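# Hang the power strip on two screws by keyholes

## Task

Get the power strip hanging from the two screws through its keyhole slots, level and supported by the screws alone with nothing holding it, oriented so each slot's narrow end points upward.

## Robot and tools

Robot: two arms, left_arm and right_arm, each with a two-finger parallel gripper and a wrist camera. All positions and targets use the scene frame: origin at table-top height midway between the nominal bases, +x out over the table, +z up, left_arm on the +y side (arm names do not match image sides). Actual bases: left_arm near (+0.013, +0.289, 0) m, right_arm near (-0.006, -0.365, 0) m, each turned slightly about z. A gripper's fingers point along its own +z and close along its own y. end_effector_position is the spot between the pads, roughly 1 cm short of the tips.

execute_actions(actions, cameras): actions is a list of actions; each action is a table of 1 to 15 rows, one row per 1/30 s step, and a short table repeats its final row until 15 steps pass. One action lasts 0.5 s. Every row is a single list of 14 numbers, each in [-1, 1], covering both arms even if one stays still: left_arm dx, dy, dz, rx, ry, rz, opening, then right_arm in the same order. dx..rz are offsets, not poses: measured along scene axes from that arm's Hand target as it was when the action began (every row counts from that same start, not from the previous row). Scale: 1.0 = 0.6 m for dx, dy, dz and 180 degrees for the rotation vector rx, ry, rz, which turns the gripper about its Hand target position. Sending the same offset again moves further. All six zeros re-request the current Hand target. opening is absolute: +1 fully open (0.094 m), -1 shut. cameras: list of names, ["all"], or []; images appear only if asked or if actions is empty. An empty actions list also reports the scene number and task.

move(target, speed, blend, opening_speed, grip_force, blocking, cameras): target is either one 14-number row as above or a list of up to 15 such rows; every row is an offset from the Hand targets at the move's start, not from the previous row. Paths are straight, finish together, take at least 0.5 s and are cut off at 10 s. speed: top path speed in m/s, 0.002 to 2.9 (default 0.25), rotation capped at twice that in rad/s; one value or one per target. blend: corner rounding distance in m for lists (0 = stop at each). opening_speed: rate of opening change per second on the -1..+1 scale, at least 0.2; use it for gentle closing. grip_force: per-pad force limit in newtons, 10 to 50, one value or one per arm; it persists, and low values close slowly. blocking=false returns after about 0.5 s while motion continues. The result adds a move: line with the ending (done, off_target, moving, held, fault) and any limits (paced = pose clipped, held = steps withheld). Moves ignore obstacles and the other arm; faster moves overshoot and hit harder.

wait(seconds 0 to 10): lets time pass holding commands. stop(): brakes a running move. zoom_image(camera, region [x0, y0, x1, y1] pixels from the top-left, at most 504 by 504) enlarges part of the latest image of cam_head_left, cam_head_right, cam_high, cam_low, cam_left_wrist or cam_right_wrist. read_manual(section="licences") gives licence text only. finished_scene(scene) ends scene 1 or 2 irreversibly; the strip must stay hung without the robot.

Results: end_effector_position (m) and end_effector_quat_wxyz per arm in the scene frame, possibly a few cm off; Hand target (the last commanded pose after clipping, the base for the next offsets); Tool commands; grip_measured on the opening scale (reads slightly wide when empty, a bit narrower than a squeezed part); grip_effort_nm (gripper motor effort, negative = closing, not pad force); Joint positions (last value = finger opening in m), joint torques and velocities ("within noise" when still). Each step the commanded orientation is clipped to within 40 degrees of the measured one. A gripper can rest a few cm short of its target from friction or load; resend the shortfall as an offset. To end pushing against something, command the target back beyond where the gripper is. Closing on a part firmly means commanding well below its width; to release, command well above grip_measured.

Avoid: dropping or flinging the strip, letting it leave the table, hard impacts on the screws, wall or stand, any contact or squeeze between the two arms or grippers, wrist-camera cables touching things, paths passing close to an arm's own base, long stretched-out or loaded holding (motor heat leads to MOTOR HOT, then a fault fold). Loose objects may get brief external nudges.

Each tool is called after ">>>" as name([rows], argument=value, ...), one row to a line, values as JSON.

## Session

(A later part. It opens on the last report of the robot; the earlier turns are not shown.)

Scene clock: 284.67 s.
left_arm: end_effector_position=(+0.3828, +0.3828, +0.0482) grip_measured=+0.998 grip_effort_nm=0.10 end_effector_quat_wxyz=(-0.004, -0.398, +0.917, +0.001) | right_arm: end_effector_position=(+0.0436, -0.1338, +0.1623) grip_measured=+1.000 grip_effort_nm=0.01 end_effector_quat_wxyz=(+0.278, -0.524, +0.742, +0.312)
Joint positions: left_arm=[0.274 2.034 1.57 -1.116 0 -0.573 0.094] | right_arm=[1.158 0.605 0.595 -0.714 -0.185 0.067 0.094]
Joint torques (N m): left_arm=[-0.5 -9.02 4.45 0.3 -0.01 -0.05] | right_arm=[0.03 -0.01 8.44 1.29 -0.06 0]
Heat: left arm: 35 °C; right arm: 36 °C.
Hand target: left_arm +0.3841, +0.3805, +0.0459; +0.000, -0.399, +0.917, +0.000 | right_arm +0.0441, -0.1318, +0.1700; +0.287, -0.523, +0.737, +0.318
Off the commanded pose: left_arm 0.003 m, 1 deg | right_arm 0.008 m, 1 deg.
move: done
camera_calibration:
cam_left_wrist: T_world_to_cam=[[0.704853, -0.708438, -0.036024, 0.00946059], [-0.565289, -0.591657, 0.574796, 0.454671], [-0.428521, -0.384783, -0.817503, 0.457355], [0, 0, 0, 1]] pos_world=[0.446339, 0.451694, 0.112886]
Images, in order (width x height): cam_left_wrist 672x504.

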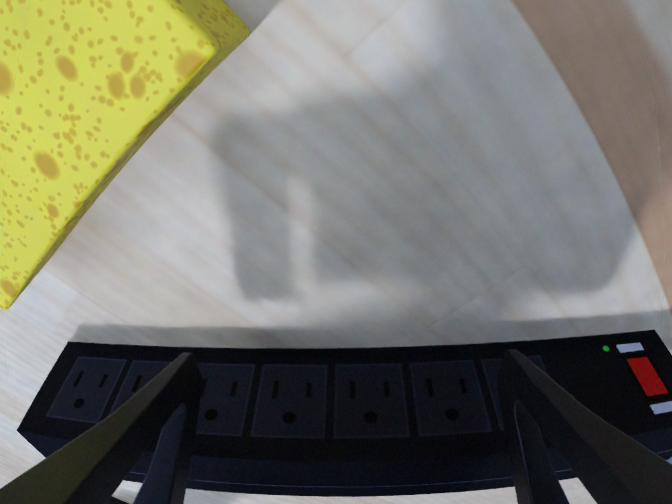

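>>> move(target=[-0.0744, -0.0717, 0.0, 0, 0, 0, 1, 0, 0, 0, 0, 0, 0, 1], speed=0.06, cameras=["cam_left_wrist","cam_high"])

>>> zoom_image(camera="cam_high", region=[340, 120, 540, 280])

Scene clock: 289.63 s.
left_arm: end_effector_position=(+0.3451, +0.3431, +0.0425) grip_measured=+0.998 grip_effort_nm=0.10 end_effector_quat_wxyz=(+0.001, -0.401, +0.916, +0.003) | right_arm: end_effector_position=(+0.0436, -0.1338, +0.1623) grip_measured=+1.000 grip_effort_nm=0.01 end_effector_quat_wxyz=(+0.278, -0.524, +0.742, +0.312)
Joint positions: left_arm=[0.184 1.866 1.312 -1.016 -0.006 -0.669 0.094] | right_arm=[1.158 0.605 0.595 -0.714 -0.185 0.067 0.094]
Joint torques (N m): left_arm=[-0.77 -9.37 3.58 0.09 0.07 -0.07] | right_arm=[0.06 0.01 8.46 1.29 -0.07 -0.01]
Heat: left arm: 35 °C; right arm: 37 °C.
Hand target: left_arm +0.3395, +0.3374, +0.0460; +0.000, -0.399, +0.917, +0.000 | right_arm +0.0441, -0.1318, +0.1700; +0.287, -0.523, +0.737, +0.318
Off the commanded pose: left_arm 0.009 m, 0 deg | right_arm 0.008 m, 1 deg.
move: done
camera_calibration:
cam_left_wrist: T_world_to_cam=[[0.709159, -0.704123, -0.0361167, 0.00470668], [-0.566245, -0.599319, 0.565847, 0.41642], [-0.420071, -0.380825, -0.823719, 0.417297], [0, 0, 0, 1]] pos_world=[0.407753, 0.4118, 0.108275]
Images, in order (width x height): cam_high 896x504, cam_left_wrist 672x504.

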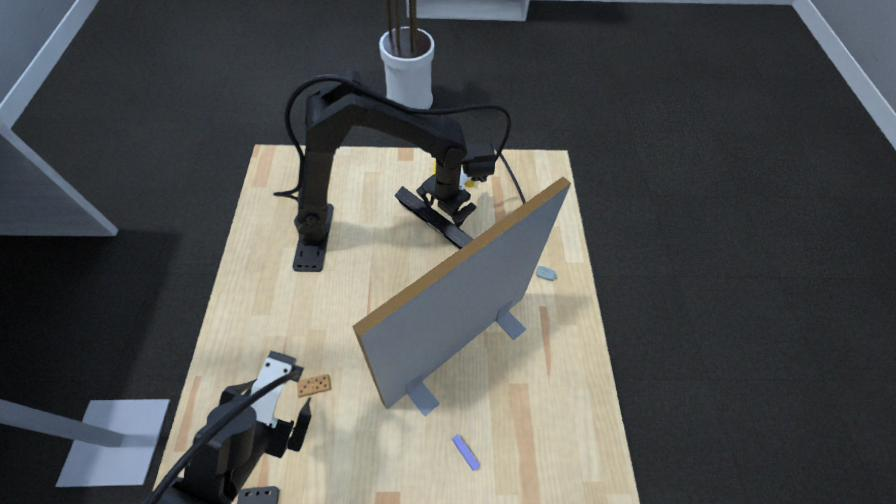

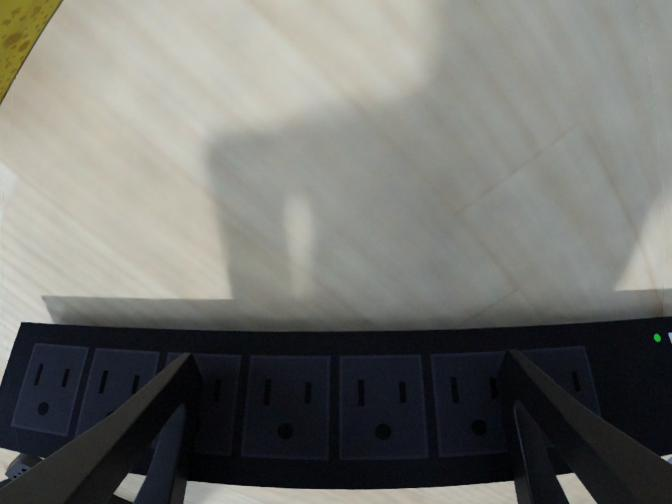

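Scaled by 2.520 from the camera's 896x504 image, which has a finer 1280x720 frame.

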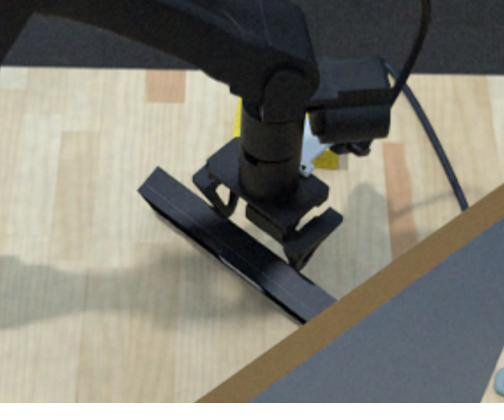

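>>> move(target=[0.03, 0.03, 0.2, 0, 0, 0, 1, 0, 0, 0, 0, 0, 0, 1], speed=0.2, cameras=["cam_left_wrist","cam_high","cam_head_left"])

>>> zoom_image(camera="cam_high", region=[360, 140, 500, 260])

Scene clock: 298.17 s.
left_arm: end_effector_position=(+0.3556, +0.3528, +0.1663) grip_measured=+0.998 grip_effort_nm=0.10 end_effector_quat_wxyz=(+0.004, -0.400, +0.916, -0.001) | right_arm: end_effector_position=(+0.0436, -0.1338, +0.1623) grip_measured=+1.000 grip_effort_nm=0.00 end_effector_quat_wxyz=(+0.278, -0.524, +0.742, +0.312)
Joint positions: left_arm=[0.21 1.873 1.817 -1.507 0 -0.642 0.094] | right_arm=[1.158 0.605 0.595 -0.714 -0.185 0.067 0.094]
Joint torques (N m): left_arm=[0.47 -6.43 7.64 0.06 0 0.09] | right_arm=[0.05 0.01 8.46 1.29 -0.06 -0.01]
Heat: left arm: 35 °C; right arm: 37 °C.
Hand target: left_arm +0.3575, +0.3555, +0.1660; +0.000, -0.399, +0.917, +0.000 | right_arm +0.0441, -0.1318, +0.1700; +0.287, -0.523, +0.737, +0.318
Off the commanded pose: left_arm 0.003 m, 0 deg | right_arm 0.008 m, 1 deg.
move: done
camera_calibration:
cam_left_wrist: T_world_to_cam=[[0.708647, -0.705056, -0.0267573, 0.00755123], [-0.572069, -0.596354, 0.563115, 0.359626], [-0.412984, -0.383743, -0.825945, 0.526148], [0, 0, 0, 1]] pos_world=[0.41767, 0.421694, 0.232261]
Images, in order (width x height): cam_head_left 896x504, cam_high 896x504, cam_left_wrist 672x504.

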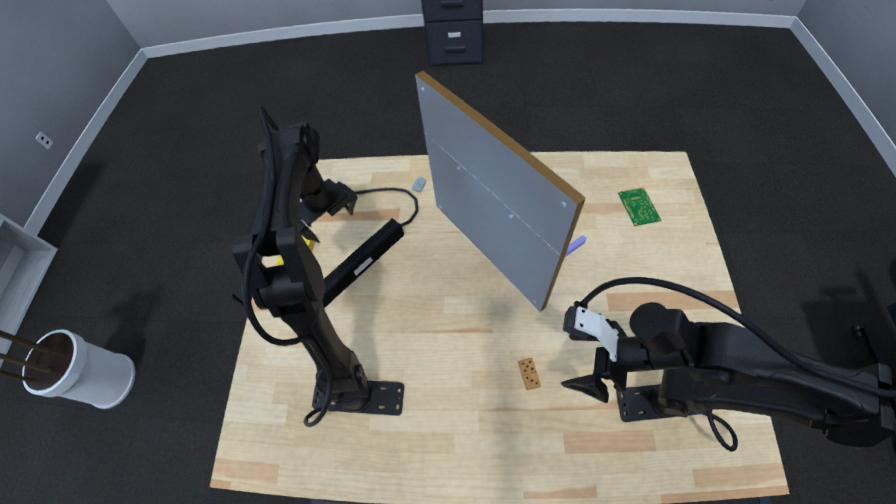

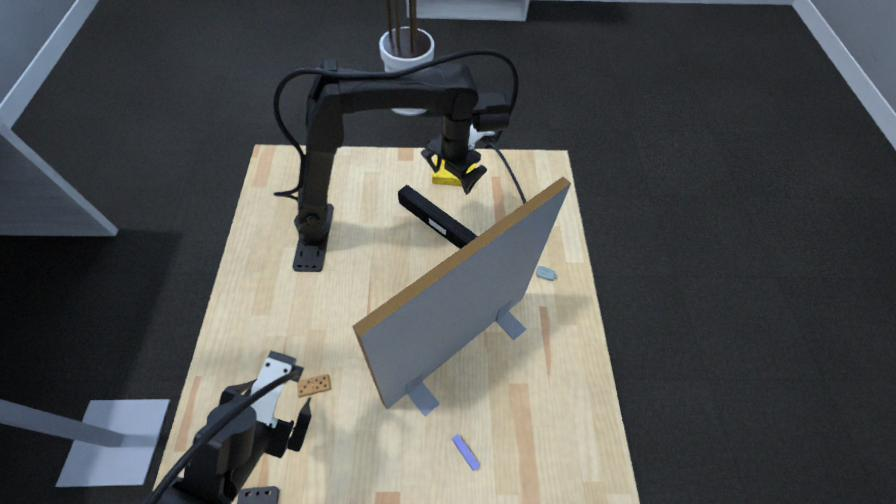

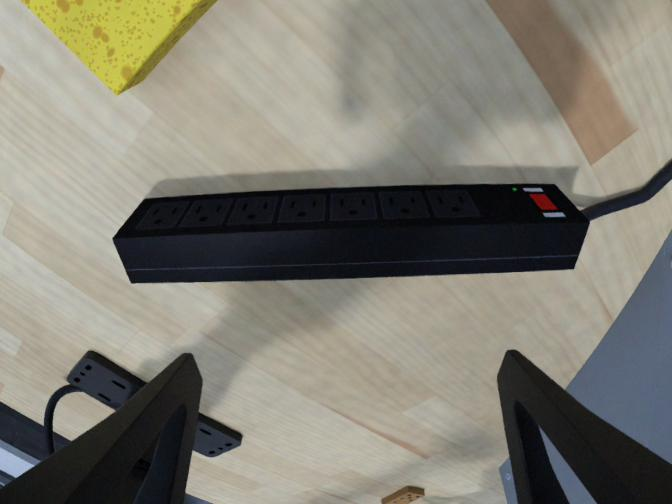

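Scaled by 3.600 from the camera's 896x504 image, which has a finer 1280x720 frame.

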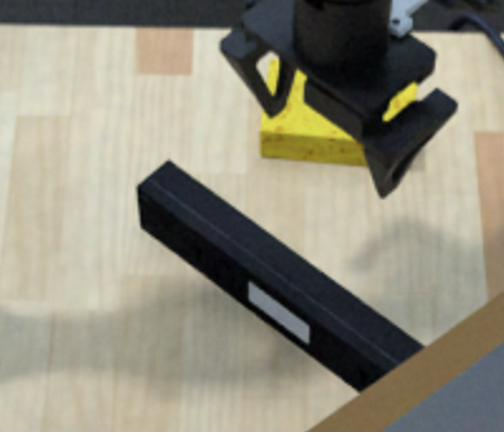

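>>> move([
  [0.002, 0.002, -0.198, 0, 0, 0, 1, 0, 0, 0, 0, 0, 0, 1],
  [-0.112, -0.108, -0.188, 0, 0, 0, 1, 0, 0, 0, 0, 0, 0, 1],
], speed=[0.2, 0.08], cameras=["cam_left_wrist","cam_high"])

>>> zoom_image(camera="cam_high", region=[340, 120, 540, 280])

Scene clock: 314.70 s.
left_arm: end_effector_position=(+0.2965, +0.2921, +0.0502) grip_measured=+0.998 grip_effort_nm=0.10 end_effector_quat_wxyz=(+0.000, -0.397, +0.918, -0.001) | right_arm: end_effector_position=(+0.0436, -0.1338, +0.1623) grip_measured=+1.000 grip_effort_nm=0.01 end_effector_quat_wxyz=(+0.278, -0.524, +0.742, +0.312)
Joint positions: left_arm=[0.037 1.664 1.098 -1.004 0.002 -0.808 0.094] | right_arm=[1.158 0.605 0.595 -0.714 -0.185 0.067 0.094]
Joint torques (N m): left_arm=[-0.39 -7.49 4.14 0.07 -0.02 -0.1] | right_arm=[0.03 -0.01 8.46 1.29 -0.06 0]
Heat: left arm: 34 °C; right arm: 37 °C.
Hand target: left_arm +0.2903, +0.2907, +0.0531; +0.000, -0.399, +0.917, +0.000 | right_arm +0.0441, -0.1318, +0.1700; +0.287, -0.523, +0.737, +0.318
Off the commanded pose: left_arm 0.007 m, 0 deg | right_arm 0.008 m, 1 deg.
move: done
camera_calibration:
cam_left_wrist: T_world_to_cam=[[0.704062, -0.70951, -0.0298747, 0.00628916], [-0.571512, -0.59109, 0.569199, 0.353028], [-0.421511, -0.383677, -0.821657, 0.384865], [0, 0, 0, 1]] pos_world=[0.359557, 0.360797, 0.115472]
Images, in order (width x height): cam_high 896x504, cam_left_wrist 672x504.

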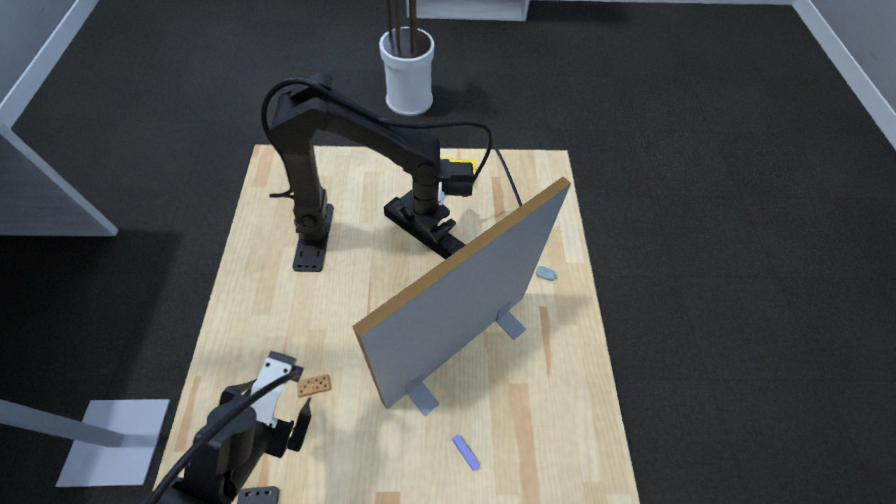

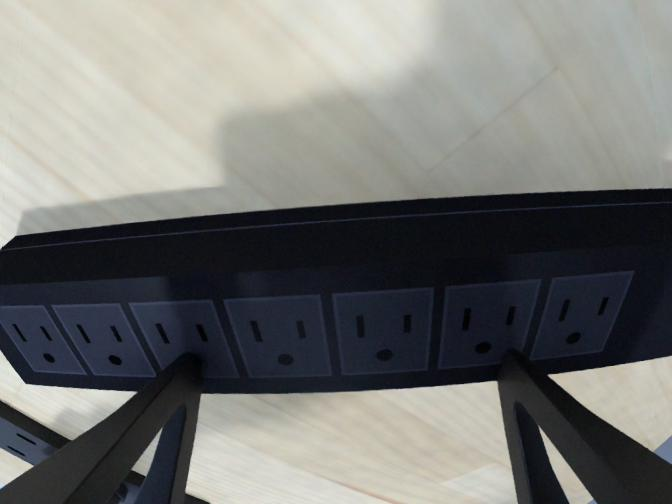

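Scaled by 2.520 from the camera's 896x504 image, which has a finer 1280x720 frame.

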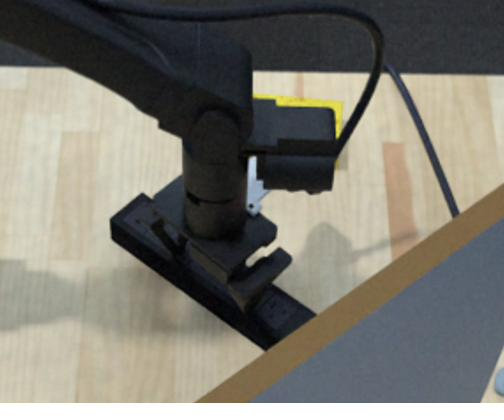

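>>> move([
  [0.02, 0.03, 0.12, 0, 0, 0, 1, 0, 0, 0, 0, 0, 0, 1],
  [0.02, 0.03, 0.18, 0, 0, -0.515, 1, 0, 0, 0, 0, 0, 0, 1],
], speed=0.3, blend=[0.03, 0], cameras=["cam_left_wrist","cam_high"])

Scene clock: 333.17 s.
left_arm: end_effector_position=(+0.2990, +0.3081, +0.1527) grip_measured=+0.998 grip_effort_nm=0.10 end_effector_quat_wxyz=(-0.010, +0.386, +0.923, -0.001) | right_arm: end_effector_position=(+0.0436, -0.1338, +0.1623) grip_measured=+1.000 grip_effort_nm=0.01 end_effector_quat_wxyz=(+0.278, -0.524, +0.742, +0.312)
Joint positions: left_arm=[0.088 1.647 1.492 -1.434 -0.006 0.851 0.094] | right_arm=[1.158 0.605 0.595 -0.714 -0.185 0.067 0.094]
Joint torques (N m): left_arm=[0.47 -6.05 8.46 -0.02 0.04 0.09] | right_arm=[0.03 0.01 8.44 1.29 -0.07 0]
Heat: left arm: 35 °C; right arm: 37 °C.
Hand target: left_arm +0.3023, +0.3087, +0.1612; +0.000, +0.388, +0.922, +0.000 | right_arm +0.0441, -0.1318, +0.1700; +0.287, -0.523, +0.737, +0.318
Off the commanded pose: left_arm 0.009 m, 1 deg | right_arm 0.008 m, 1 deg.
move: done
camera_calibration:
cam_left_wrist: T_world_to_cam=[[-0.736386, -0.676232, -0.02109, 0.438003], [-0.558827, 0.590375, 0.582383, -0.0642621], [-0.381375, 0.440645, -0.812641, 0.208968], [0, 0, 0, 1]] pos_world=[0.366323, 0.24205, 0.216479]
Images, in order (width x height): cam_high 896x504, cam_left_wrist 672x504.

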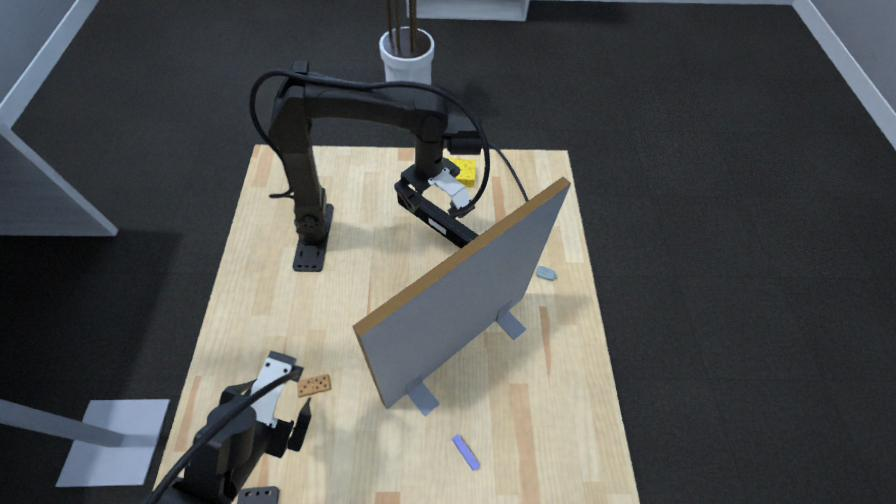

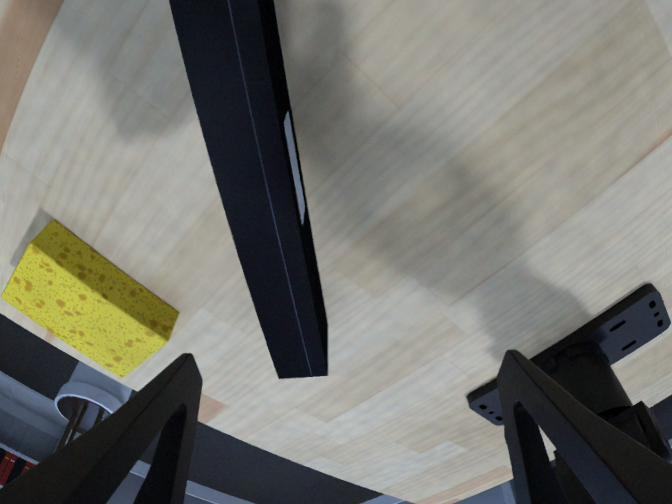

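>>> move(target=[0.0795, 0.0155, -0.09, 0, 0, 0.0194, 1, 0, 0, 0, 0, 0, 0, 1], speed=0.2, cameras=["cam_left_wrist"])

Scene clock: 430.17 s.
left_arm: end_effector_position=(+0.3382, +0.3162, +0.1033) grip_measured=+0.998 grip_effort_nm=0.10 end_effector_quat_wxyz=(-0.017, +0.366, +0.930, -0.005) | right_arm: end_effector_position=(+0.0436, -0.1338, +0.1623) grip_measured=+1.000 grip_effort_nm=0.01 end_effector_quat_wxyz=(+0.278, -0.524, +0.742, +0.312)
Joint positions: left_arm=[0.105 1.816 1.492 -1.282 -0.006 0.827 0.094] | right_arm=[1.158 0.605 0.595 -0.714 -0.185 0.067 0.094]
Joint torques (N m): left_arm=[0.5 -6.53 8.25 0.27 0.08 -0.06] | right_arm=[0.03 0.01 8.44 1.29 -0.07 -0.01]
Heat: left arm: 35 °C; right arm: 37 °C.
Hand target: left_arm +0.3500, +0.3180, +0.1071; +0.000, +0.360, +0.933, +0.000 | right_arm +0.0441, -0.1318, +0.1700; +0.287, -0.523, +0.737, +0.318
Off the commanded pose: left_arm 0.013 m, 2 deg | right_arm 0.008 m, 1 deg.
move: off_target (left_arm)
camera_calibration:
cam_left_wrist: T_world_to_cam=[[-0.707894, -0.706261, -0.0089954, 0.469903], [-0.573333, 0.567126, 0.591318, -0.00703411], [-0.412524, 0.423748, -0.806388, 0.195427], [0, 0, 0, 1]] pos_world=[0.409227, 0.253052, 0.165977]
Images, in order (width x height): cam_left_wrist 672x504.

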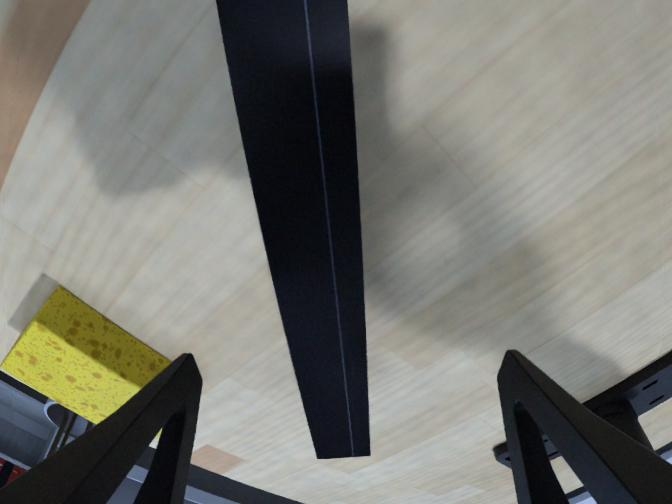

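>>> move([
  [0.018, 0.014, -0.13, 0, 0, 0.0139, 1, 0, 0, 0, 0, 0, 0, 1],
  [0.018, 0.014, -0.125, 0, 0, 0.0139, -0.6, 0, 0, 0, 0, 0, 0, 1],
  [0.018, 0.014, 0.06, 0, 0, 0.0139, -0.6, 0, 0, 0, 0, 0, 0, 1],
  [-0.205, -0.353, 0.09, 0, 0, 0.3056, -0.6, 0, 0, 0, 0, 0, 0, 1],
], speed=[0.12, 0.1, 0.15, 0.22], opening_speed=1.2, blend=[0, 0, 0.03, 0], cameras=["cam_left_wrist","cam_head_left","cam_head_right","cam_high"])

Scene clock: 448.33 s.
left_arm: end_effector_position=(+0.2249, +0.1091, +0.1493) grip_measured=-0.293 grip_effort_nm=-1.02 end_effector_quat_wxyz=(-0.017, -0.111, +0.994, +0.014) | right_arm: end_effector_position=(+0.0436, -0.1338, +0.1623) grip_measured=+1.000 grip_effort_nm=0.01 end_effector_quat_wxyz=(+0.278, -0.524, +0.742, +0.312)
Joint positions: left_arm=[-0.676 1.636 1.466 -1.444 0.005 -0.927 0.033] | right_arm=[1.158 0.605 0.595 -0.714 -0.185 0.067 0.094]
Joint torques (N m): left_arm=[-0.42 -7.53 7.56 0.04 -0.01 -0.03] | right_arm=[0.05 0.01 8.46 1.3 -0.07 0]
Heat: left arm: 35 °C; right arm: 37 °C.
Hand target: left_arm +0.2270, +0.1062, +0.1611; +0.000, -0.112, +0.994, +0.000 | right_arm +0.0441, -0.1318, +0.1700; +0.287, -0.523, +0.737, +0.318
Off the commanded pose: left_arm 0.012 m, 2 deg | right_arm 0.008 m, 1 deg.
move: off_target (left_arm)
camera_calibration:
cam_left_wrist: T_world_to_cam=[[0.184411, -0.980898, -0.0619044, 0.0811222], [-0.783655, -0.184759, 0.593085, 0.147281], [-0.593193, -0.06086, -0.802757, 0.366575], [0, 0, 0, 1]] pos_world=[0.317908, 0.129094, 0.211942]
Images, in order (width x height): cam_head_left 896x504, cam_head_right 896x504, cam_high 896x504, cam_left_wrist 672x504.

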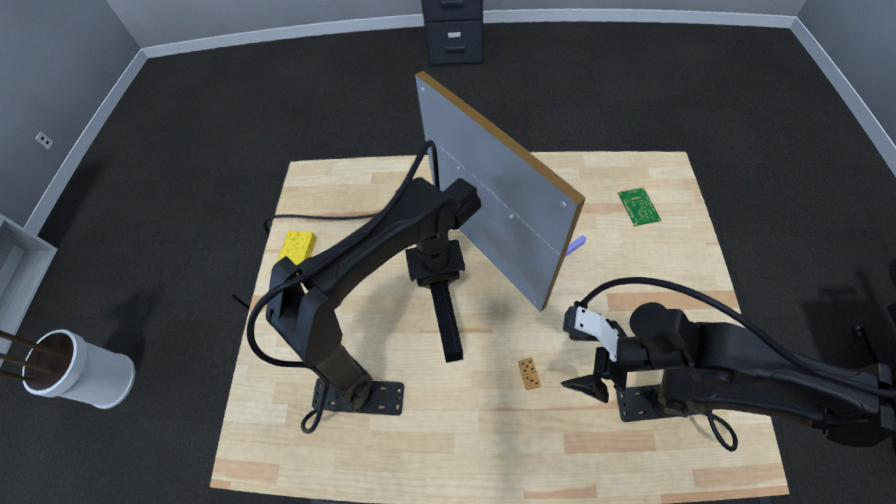

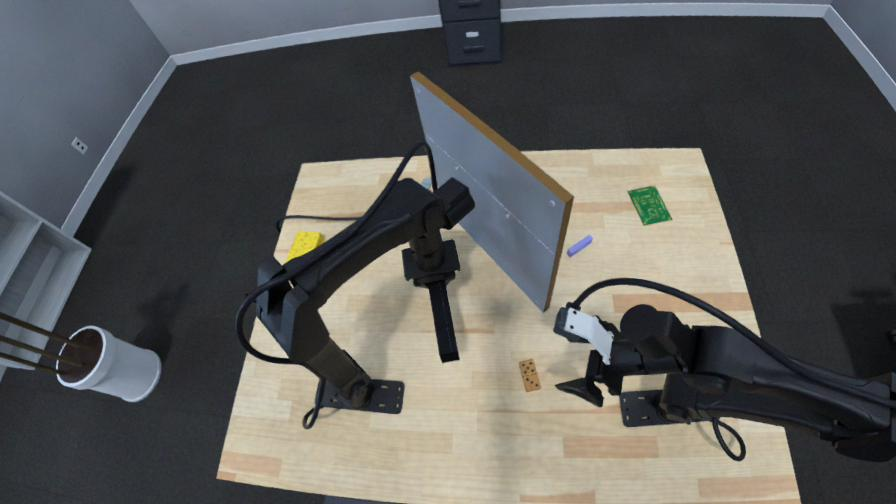

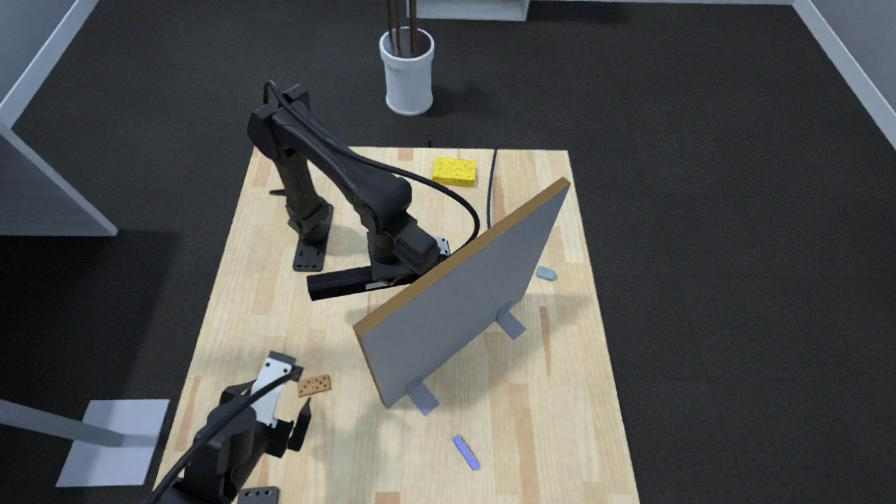

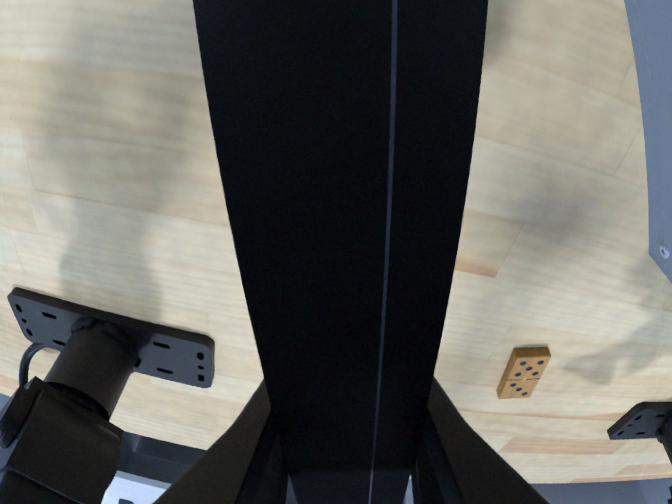

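>>> move(target=[-0.018, -0.046, 0.005, 0, 0, -0.043, -0.6, 0.09, 0.16, -0.053, 0.1495, -0.5538, 0.2409, 1], speed=0.2, cameras=["cam_right_wrist","cam_head_left","cam_head_right","cam_high"])

Scene clock: 481.90 s.
left_arm: end_effector_position=(+0.2116, +0.0893, +0.1563) grip_measured=-0.293 grip_effort_nm=-1.02 end_effector_quat_wxyz=(-0.011, -0.064, +0.998, +0.015) | right_arm: end_effector_position=(+0.0907, -0.0446, +0.0971) grip_measured=+1.000 grip_effort_nm=0.00 end_effector_quat_wxyz=(-0.639, +0.766, -0.014, -0.069)
Joint positions: left_arm=[-0.765 1.646 1.504 -1.465 -0.003 -0.921 0.033] | right_arm=[0.842 1.604 0.138 1.227 -0.747 -1.609 0.094]
Joint torques (N m): left_arm=[-0.91 -5.29 9.61 0.12 0.03 0.24] | right_arm=[-0.59 -3.26 5.79 3.4 -0.29 0.06]
Heat: left arm: 37 °C; right arm: 39 °C.
Hand target: left_arm +0.2162, +0.0786, +0.1641; +0.000, -0.045, +0.999, +0.000 | right_arm +0.0981, -0.0359, +0.1382; -0.706, +0.707, +0.031, -0.031
Off the commanded pose: left_arm 0.014 m, 3 deg | right_arm 0.043 m, 12 deg.
move: off_target (left_arm, right_arm)
camera_calibration:
cam_right_wrist: T_world_to_cam=[[0.132645, 0.228665, 0.964426, -0.0913088], [0.866892, -0.498496, -0.00103733, -0.0591273], [0.480525, 0.836191, -0.26435, 0.125123], [0, 0, 0, 1]] pos_world=[0.00324373, -0.113223, 0.121076]
Images, in order (width x height): cam_head_left 896x504, cam_head_right 896x504, cam_high 896x504, cam_right_wrist 672x504.

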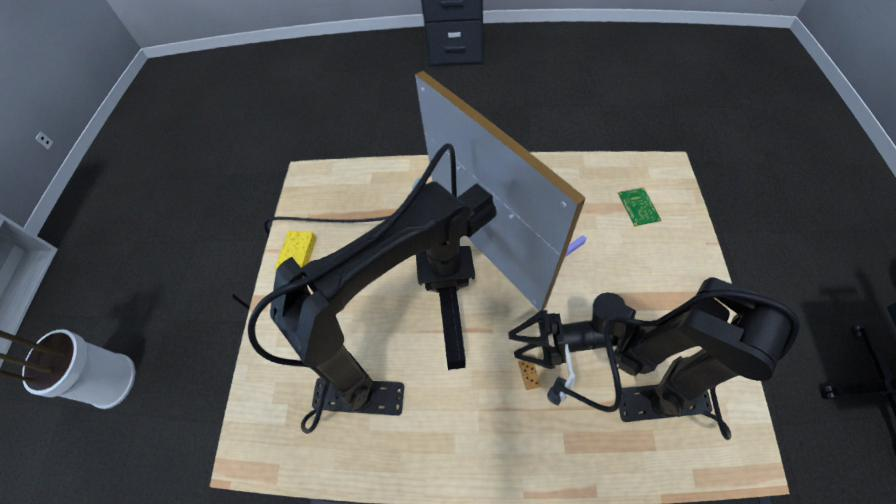

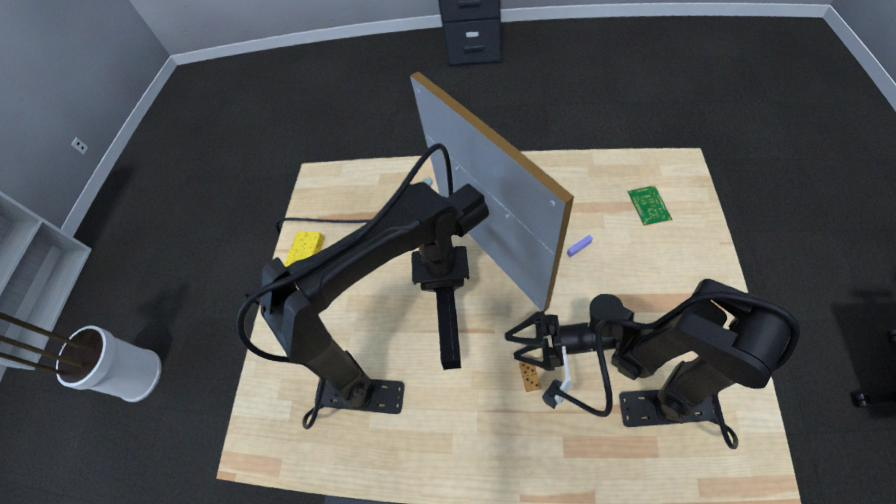

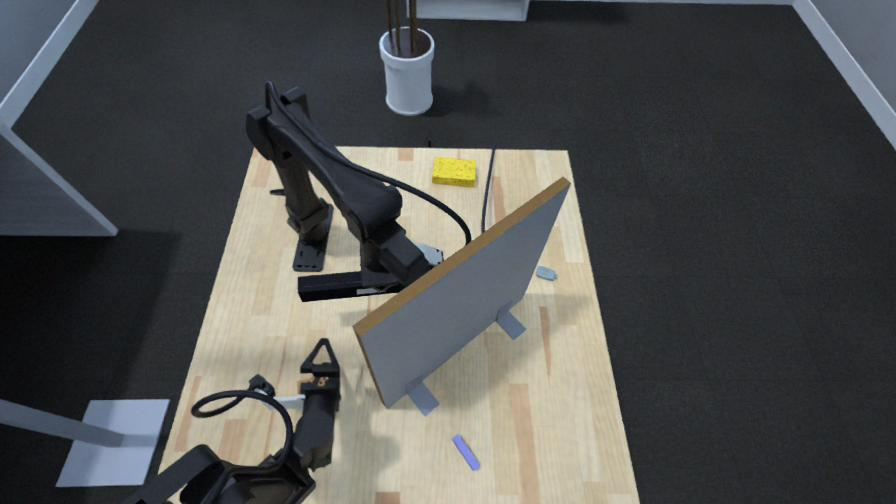

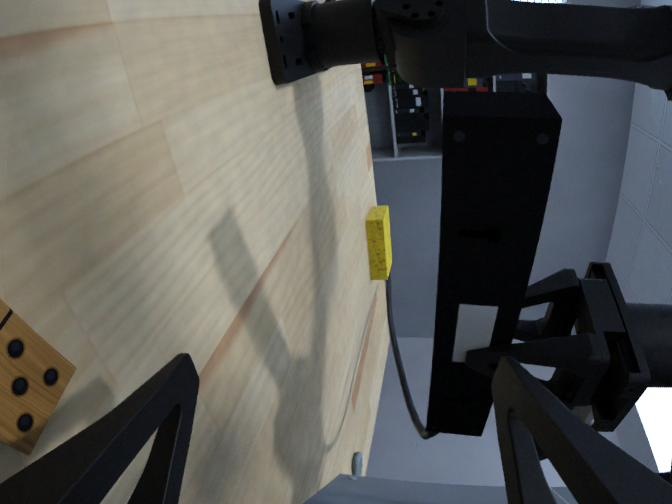

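>>> execute_actions(actions=[])

Scene clock: 506.80 s.
left_arm: end_effector_position=(+0.2116, +0.0893, +0.1563) grip_measured=-0.293 grip_effort_nm=-1.02 end_effector_quat_wxyz=(-0.011, -0.064, +0.998, +0.015) | right_arm: end_effector_position=(+0.0907, -0.0446, +0.0972) grip_measured=+1.000 grip_effort_nm=0.00 end_effector_quat_wxyz=(-0.639, +0.766, -0.014, -0.069)
Joint positions: left_arm=[-0.765 1.646 1.504 -1.465 -0.003 -0.921 0.033] | right_arm=[0.842 1.604 0.138 1.228 -0.747 -1.609 0.094]
Joint velocities: within noise
Joint torques (N m): left_arm=[-1.02 -5.23 9.4 0.11 0.05 0.24] | right_arm=[-0.59 -3.25 5.79 3.4 -0.29 0.05]
Heat: left arm: 37 °C; right arm: 57 °C.
Hand target: left_arm +0.2162, +0.0786, +0.1641; +0.000, -0.045, +0.999, +0.000 | right_arm +0.0981, -0.0359, +0.1382; -0.706, +0.707, +0.031, -0.030
Tool commands: left_gripper/opening=-0.6 right_gripper/opening=+1.0
Off the commanded pose: left_arm 0.014 m, 3 deg | right_arm 0.043 m, 12 deg.
camera_calibration:
cam_left_wrist: T_world_to_cam=[[0.0901429, -0.994032, -0.0614388, 0.0855899], [-0.803846, -0.109039, 0.584759, 0.127897], [-0.587968, -0.0033245, -0.808877, 0.357731], [0, 0, 0, 1]] pos_world=[0.305428, 0.100214, 0.219831]
cam_right_wrist: T_world_to_cam=[[0.132522, 0.228412, 0.964503, -0.0913468], [0.866889, -0.4985, -0.00105544, -0.0591257], [0.480564, 0.836257, -0.26407, 0.125097], [0, 0, 0, 1]] pos_world=[0.00324386, -0.113222, 0.121076]

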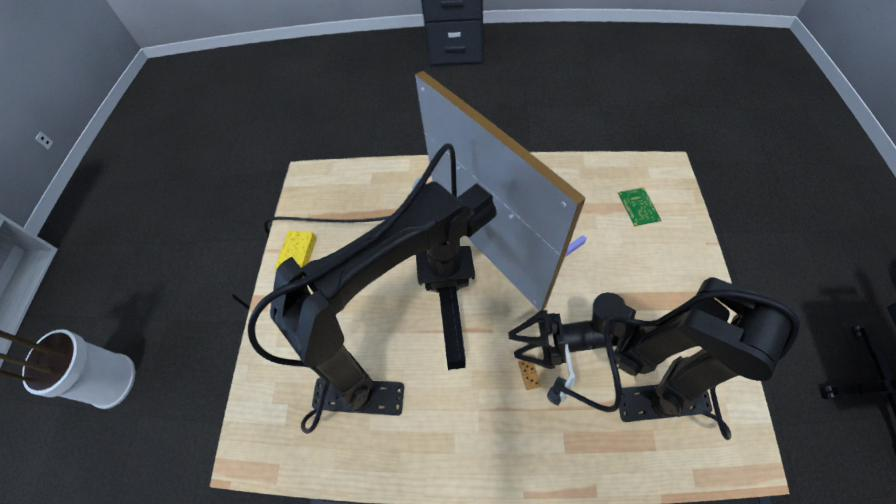

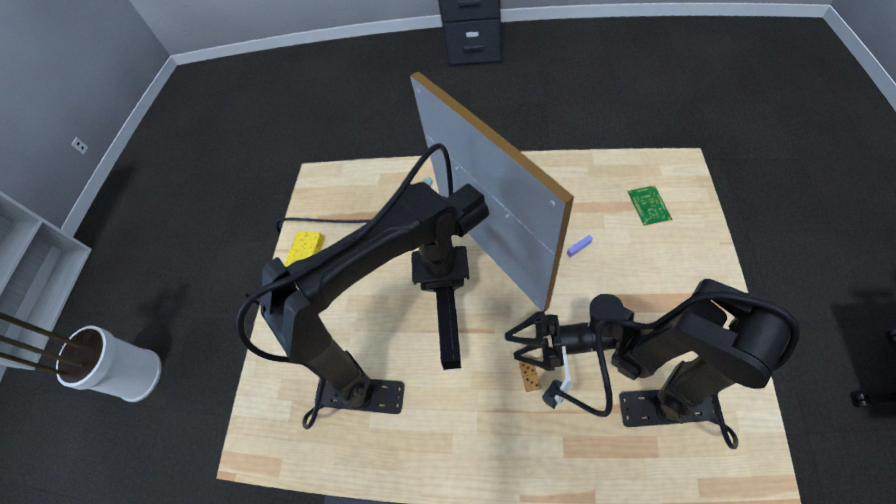

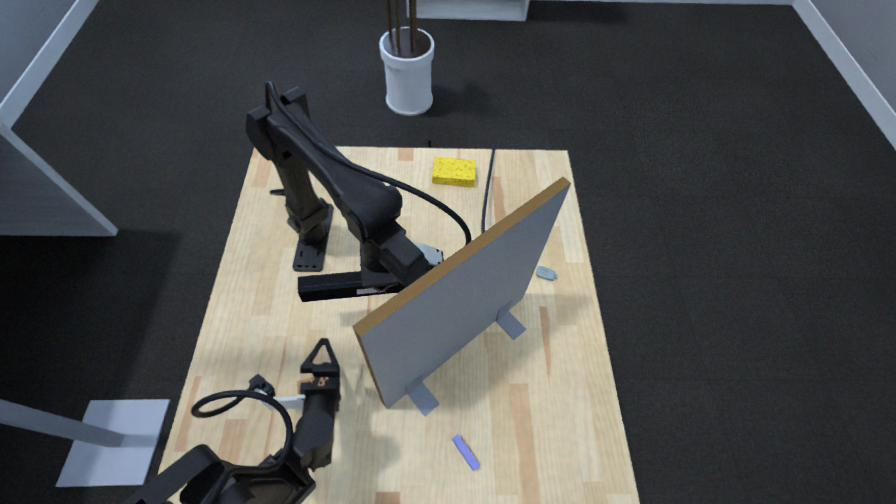

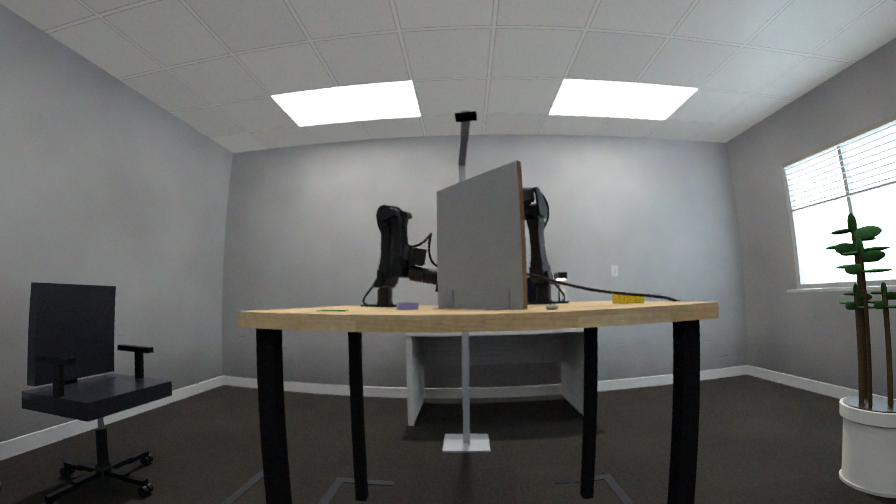

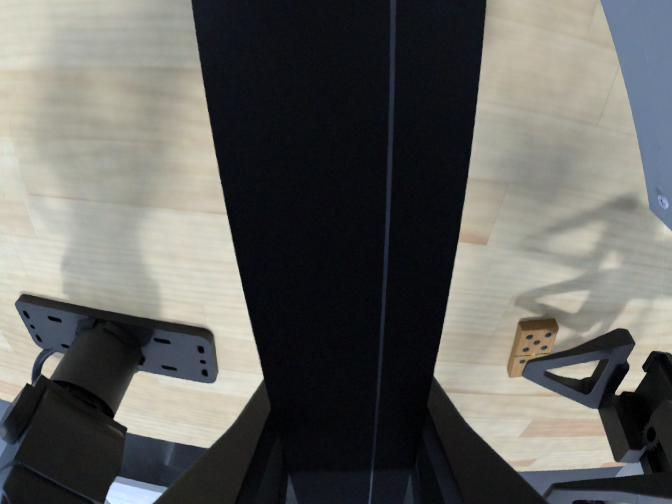

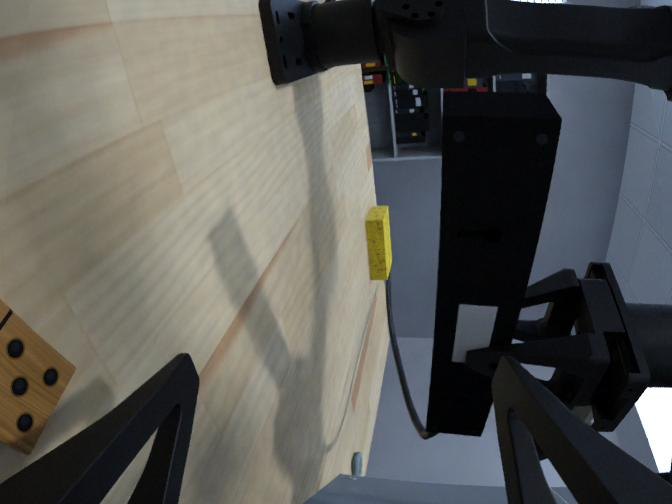

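>>> move(target=[0,0,0,0,0,0,-0.6, 0,0,0.09,0.05,-0.04,0,1], speed=0.12, cameras=["cam_right_wrist","cam_head_left","cam_high"])

Scene clock: 517.37 s.
left_arm: end_effector_position=(+0.2116, +0.0893, +0.1563) grip_measured=-0.293 grip_effort_nm=-1.02 end_effector_quat_wxyz=(-0.011, -0.064, +0.998, +0.015) | right_arm: end_effector_position=(+0.0949, -0.0389, +0.1327) grip_measured=+1.000 grip_effort_nm=0.00 end_effector_quat_wxyz=(+0.679, -0.733, -0.022, +0.034)
Joint positions: left_arm=[-0.765 1.646 1.504 -1.465 -0.003 -0.921 0.033] | right_arm=[0.842 1.538 0.157 1.278 -0.749 -1.621 0.094]
Joint torques (N m): left_arm=[-0.91 -5.18 9.46 0.11 0.01 0.26] | right_arm=[-0.31 -6.13 6.39 3.67 -0.21 0.14]
Heat: left arm: 37 °C; right arm: 61 °C.
Hand target: left_arm +0.2162, +0.0786, +0.1641; +0.000, -0.045, +0.999, +0.000 | right_arm +0.0981, -0.0359, +0.1922; +0.756, -0.650, -0.077, -0.016
Off the commanded pose: left_arm 0.014 m, 3 deg | right_arm 0.060 m, 15 deg.
move: off_target (left_arm, right_arm)
camera_calibration:
cam_right_wrist: T_world_to_cam=[[0.0378065, 0.122832, 0.991707, -0.126114], [0.867223, -0.497103, 0.02851, -0.0638459], [0.496482, 0.858953, -0.125317, 0.108604], [0, 0, 0, 1]] pos_world=[0.0062167, -0.109533, 0.140498]
Images, in order (width x height): cam_head_left 896x504, cam_high 896x504, cam_right_wrist 672x504.

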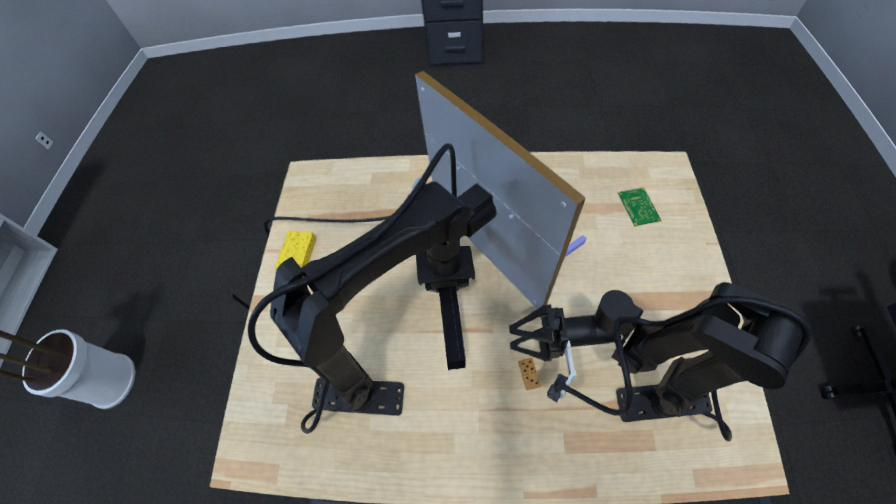

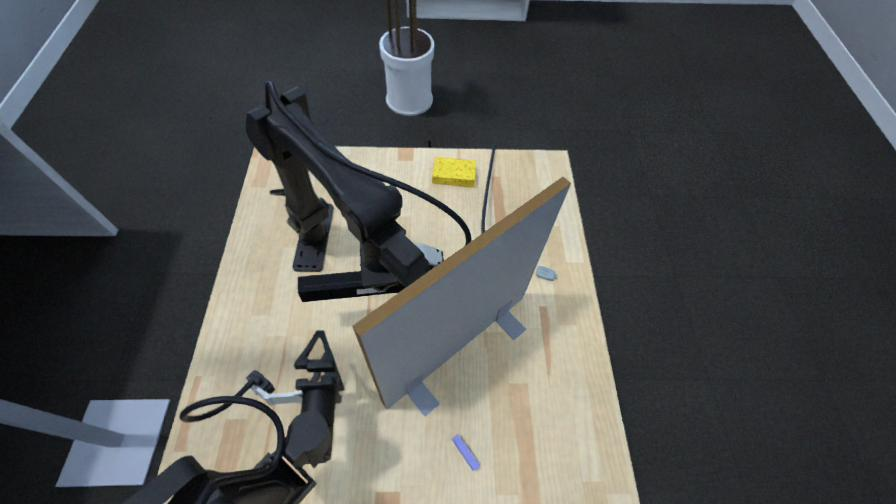

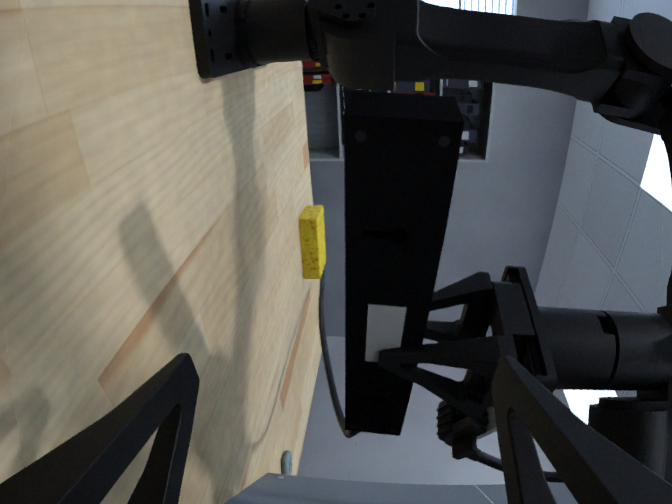

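>>> move(target=[0,0,0,0,0,0,-0.6, -0.008,0.08,0.02,0.02,0,0,1], speed=0.12, cameras=["cam_right_wrist"])

Scene clock: 532.00 s.
left_arm: end_effector_position=(+0.2116, +0.0893, +0.1563) grip_measured=-0.293 grip_effort_nm=-1.02 end_effector_quat_wxyz=(-0.011, -0.064, +0.998, +0.015) | right_arm: end_effector_position=(+0.0934, +0.0074, +0.1517) grip_measured=+1.000 grip_effort_nm=0.01 end_effector_quat_wxyz=(+0.703, -0.710, -0.040, +0.016)
Joint positions: left_arm=[-0.765 1.646 1.504 -1.465 -0.003 -0.921 0.033] | right_arm=[0.976 1.656 0.299 1.342 -0.617 -1.613 0.094]
Joint torques (N m): left_arm=[-0.8 -5.16 9.54 0.14 0.05 0.27] | right_arm=[0.58 -4.23 6.74 3.8 0 0.22]
Heat: left arm: 37 °C; right arm: 67 °C.
Hand target: left_arm +0.2162, +0.0786, +0.1641; +0.000, -0.045, +0.999, +0.000 | right_arm +0.0934, +0.0121, +0.2043; +0.776, -0.626, -0.077, -0.019
Off the commanded pose: left_arm 0.014 m, 3 deg | right_arm 0.053 m, 14 deg.
move: off_target (left_arm, right_arm)
camera_calibration:
cam_right_wrist: T_world_to_cam=[[-0.0102528, 0.0567591, 0.998335, -0.146622], [0.86626, -0.498204, 0.0372212, -0.0413577], [0.499488, 0.8652, -0.0440601, 0.0594171], [0, 0, 0, 1]] pos_world=[0.00464511, -0.0636901, 0.150536]
Images, in order (width x height): cam_right_wrist 672x504.

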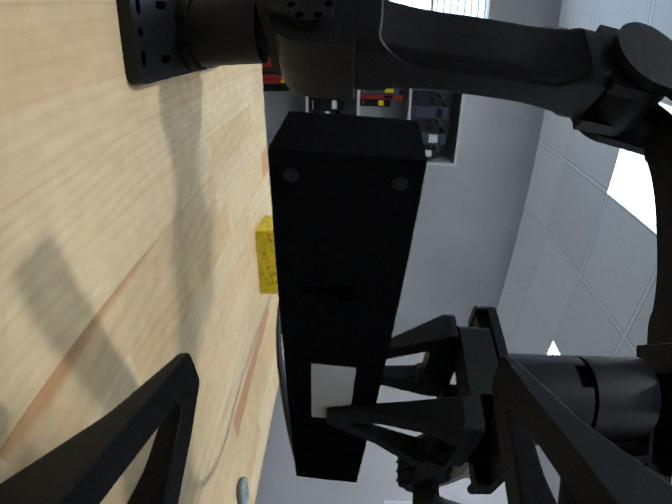

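>>> move(target=[0,0,0,0,0,0,-0.6, 0,0.128,0,-0.02,0,0,1], speed=0.12, cameras=["cam_right_wrist","cam_high"])

Scene clock: 540.23 s.
left_arm: end_effector_position=(+0.2079, +0.1096, +0.1579) grip_measured=-0.293 grip_effort_nm=-1.02 end_effector_quat_wxyz=(-0.010, -0.034, +0.997, +0.061) | right_arm: end_effector_position=(+0.0874, +0.0793, +0.1807) grip_measured=+1.000 grip_effort_nm=0.00 end_effector_quat_wxyz=(+0.728, -0.682, -0.071, +0.009)
Joint positions: left_arm=[-0.765 1.646 1.504 -1.534 -0.068 -0.864 0.033] | right_arm=[1.104 1.799 0.571 1.296 -0.525 -1.628 0.094]
Joint torques (N m): left_arm=[-0.72 -5.16 9.76 0.62 0.56 -0.19] | right_arm=[0.57 -6.02 9.11 2.12 0.35 -0.04]
Heat: left arm: 37 °C; right arm: 70 °C.
Hand target: left_arm +0.2162, +0.0786, +0.1641; +0.000, -0.044, +0.999, +0.000 | right_arm +0.0933, +0.0890, +0.2042; +0.756, -0.650, -0.077, -0.016
Off the commanded pose: left_arm 0.033 m, 7 deg | right_arm 0.026 m, 6 deg.
move: off_target (left_arm, right_arm)
camera_calibration:
cam_right_wrist: T_world_to_cam=[[-0.061767, -0.0209934, 0.99787, -0.169022], [0.881207, -0.470617, 0.0446448, -0.00623472], [0.468678, 0.882088, 0.0475681, -0.013772], [0, 0, 0, 1]] pos_world=[0.00150869, 0.00566556, 0.169596]
Images, in order (width x height): cam_high 896x504, cam_right_wrist 672x504.

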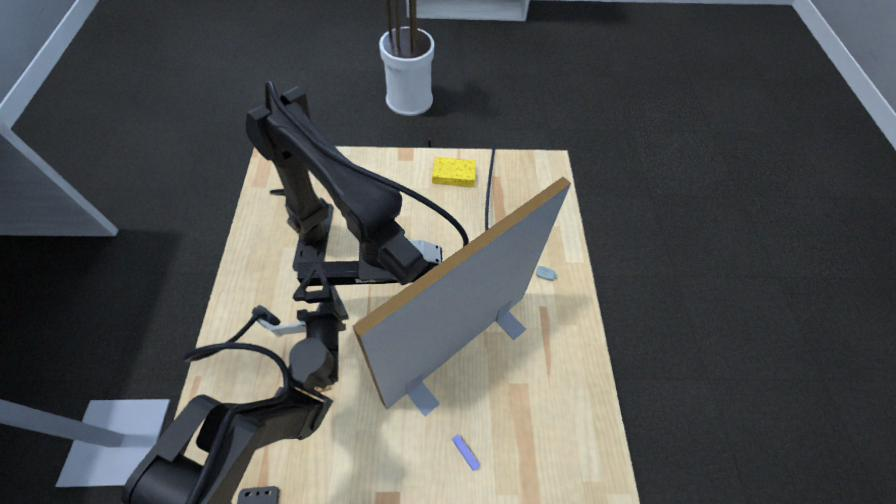

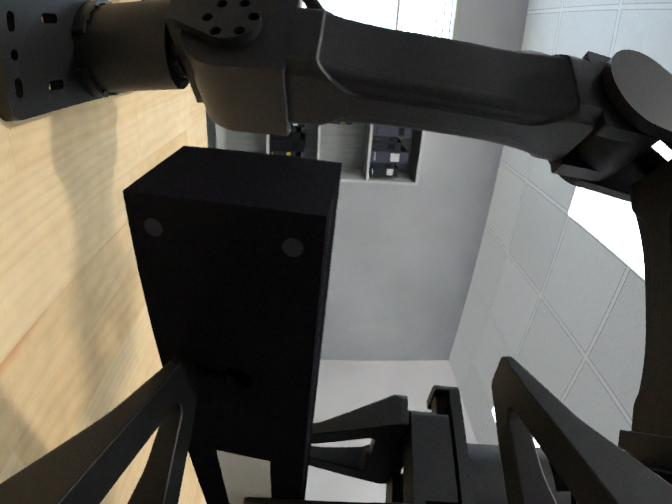

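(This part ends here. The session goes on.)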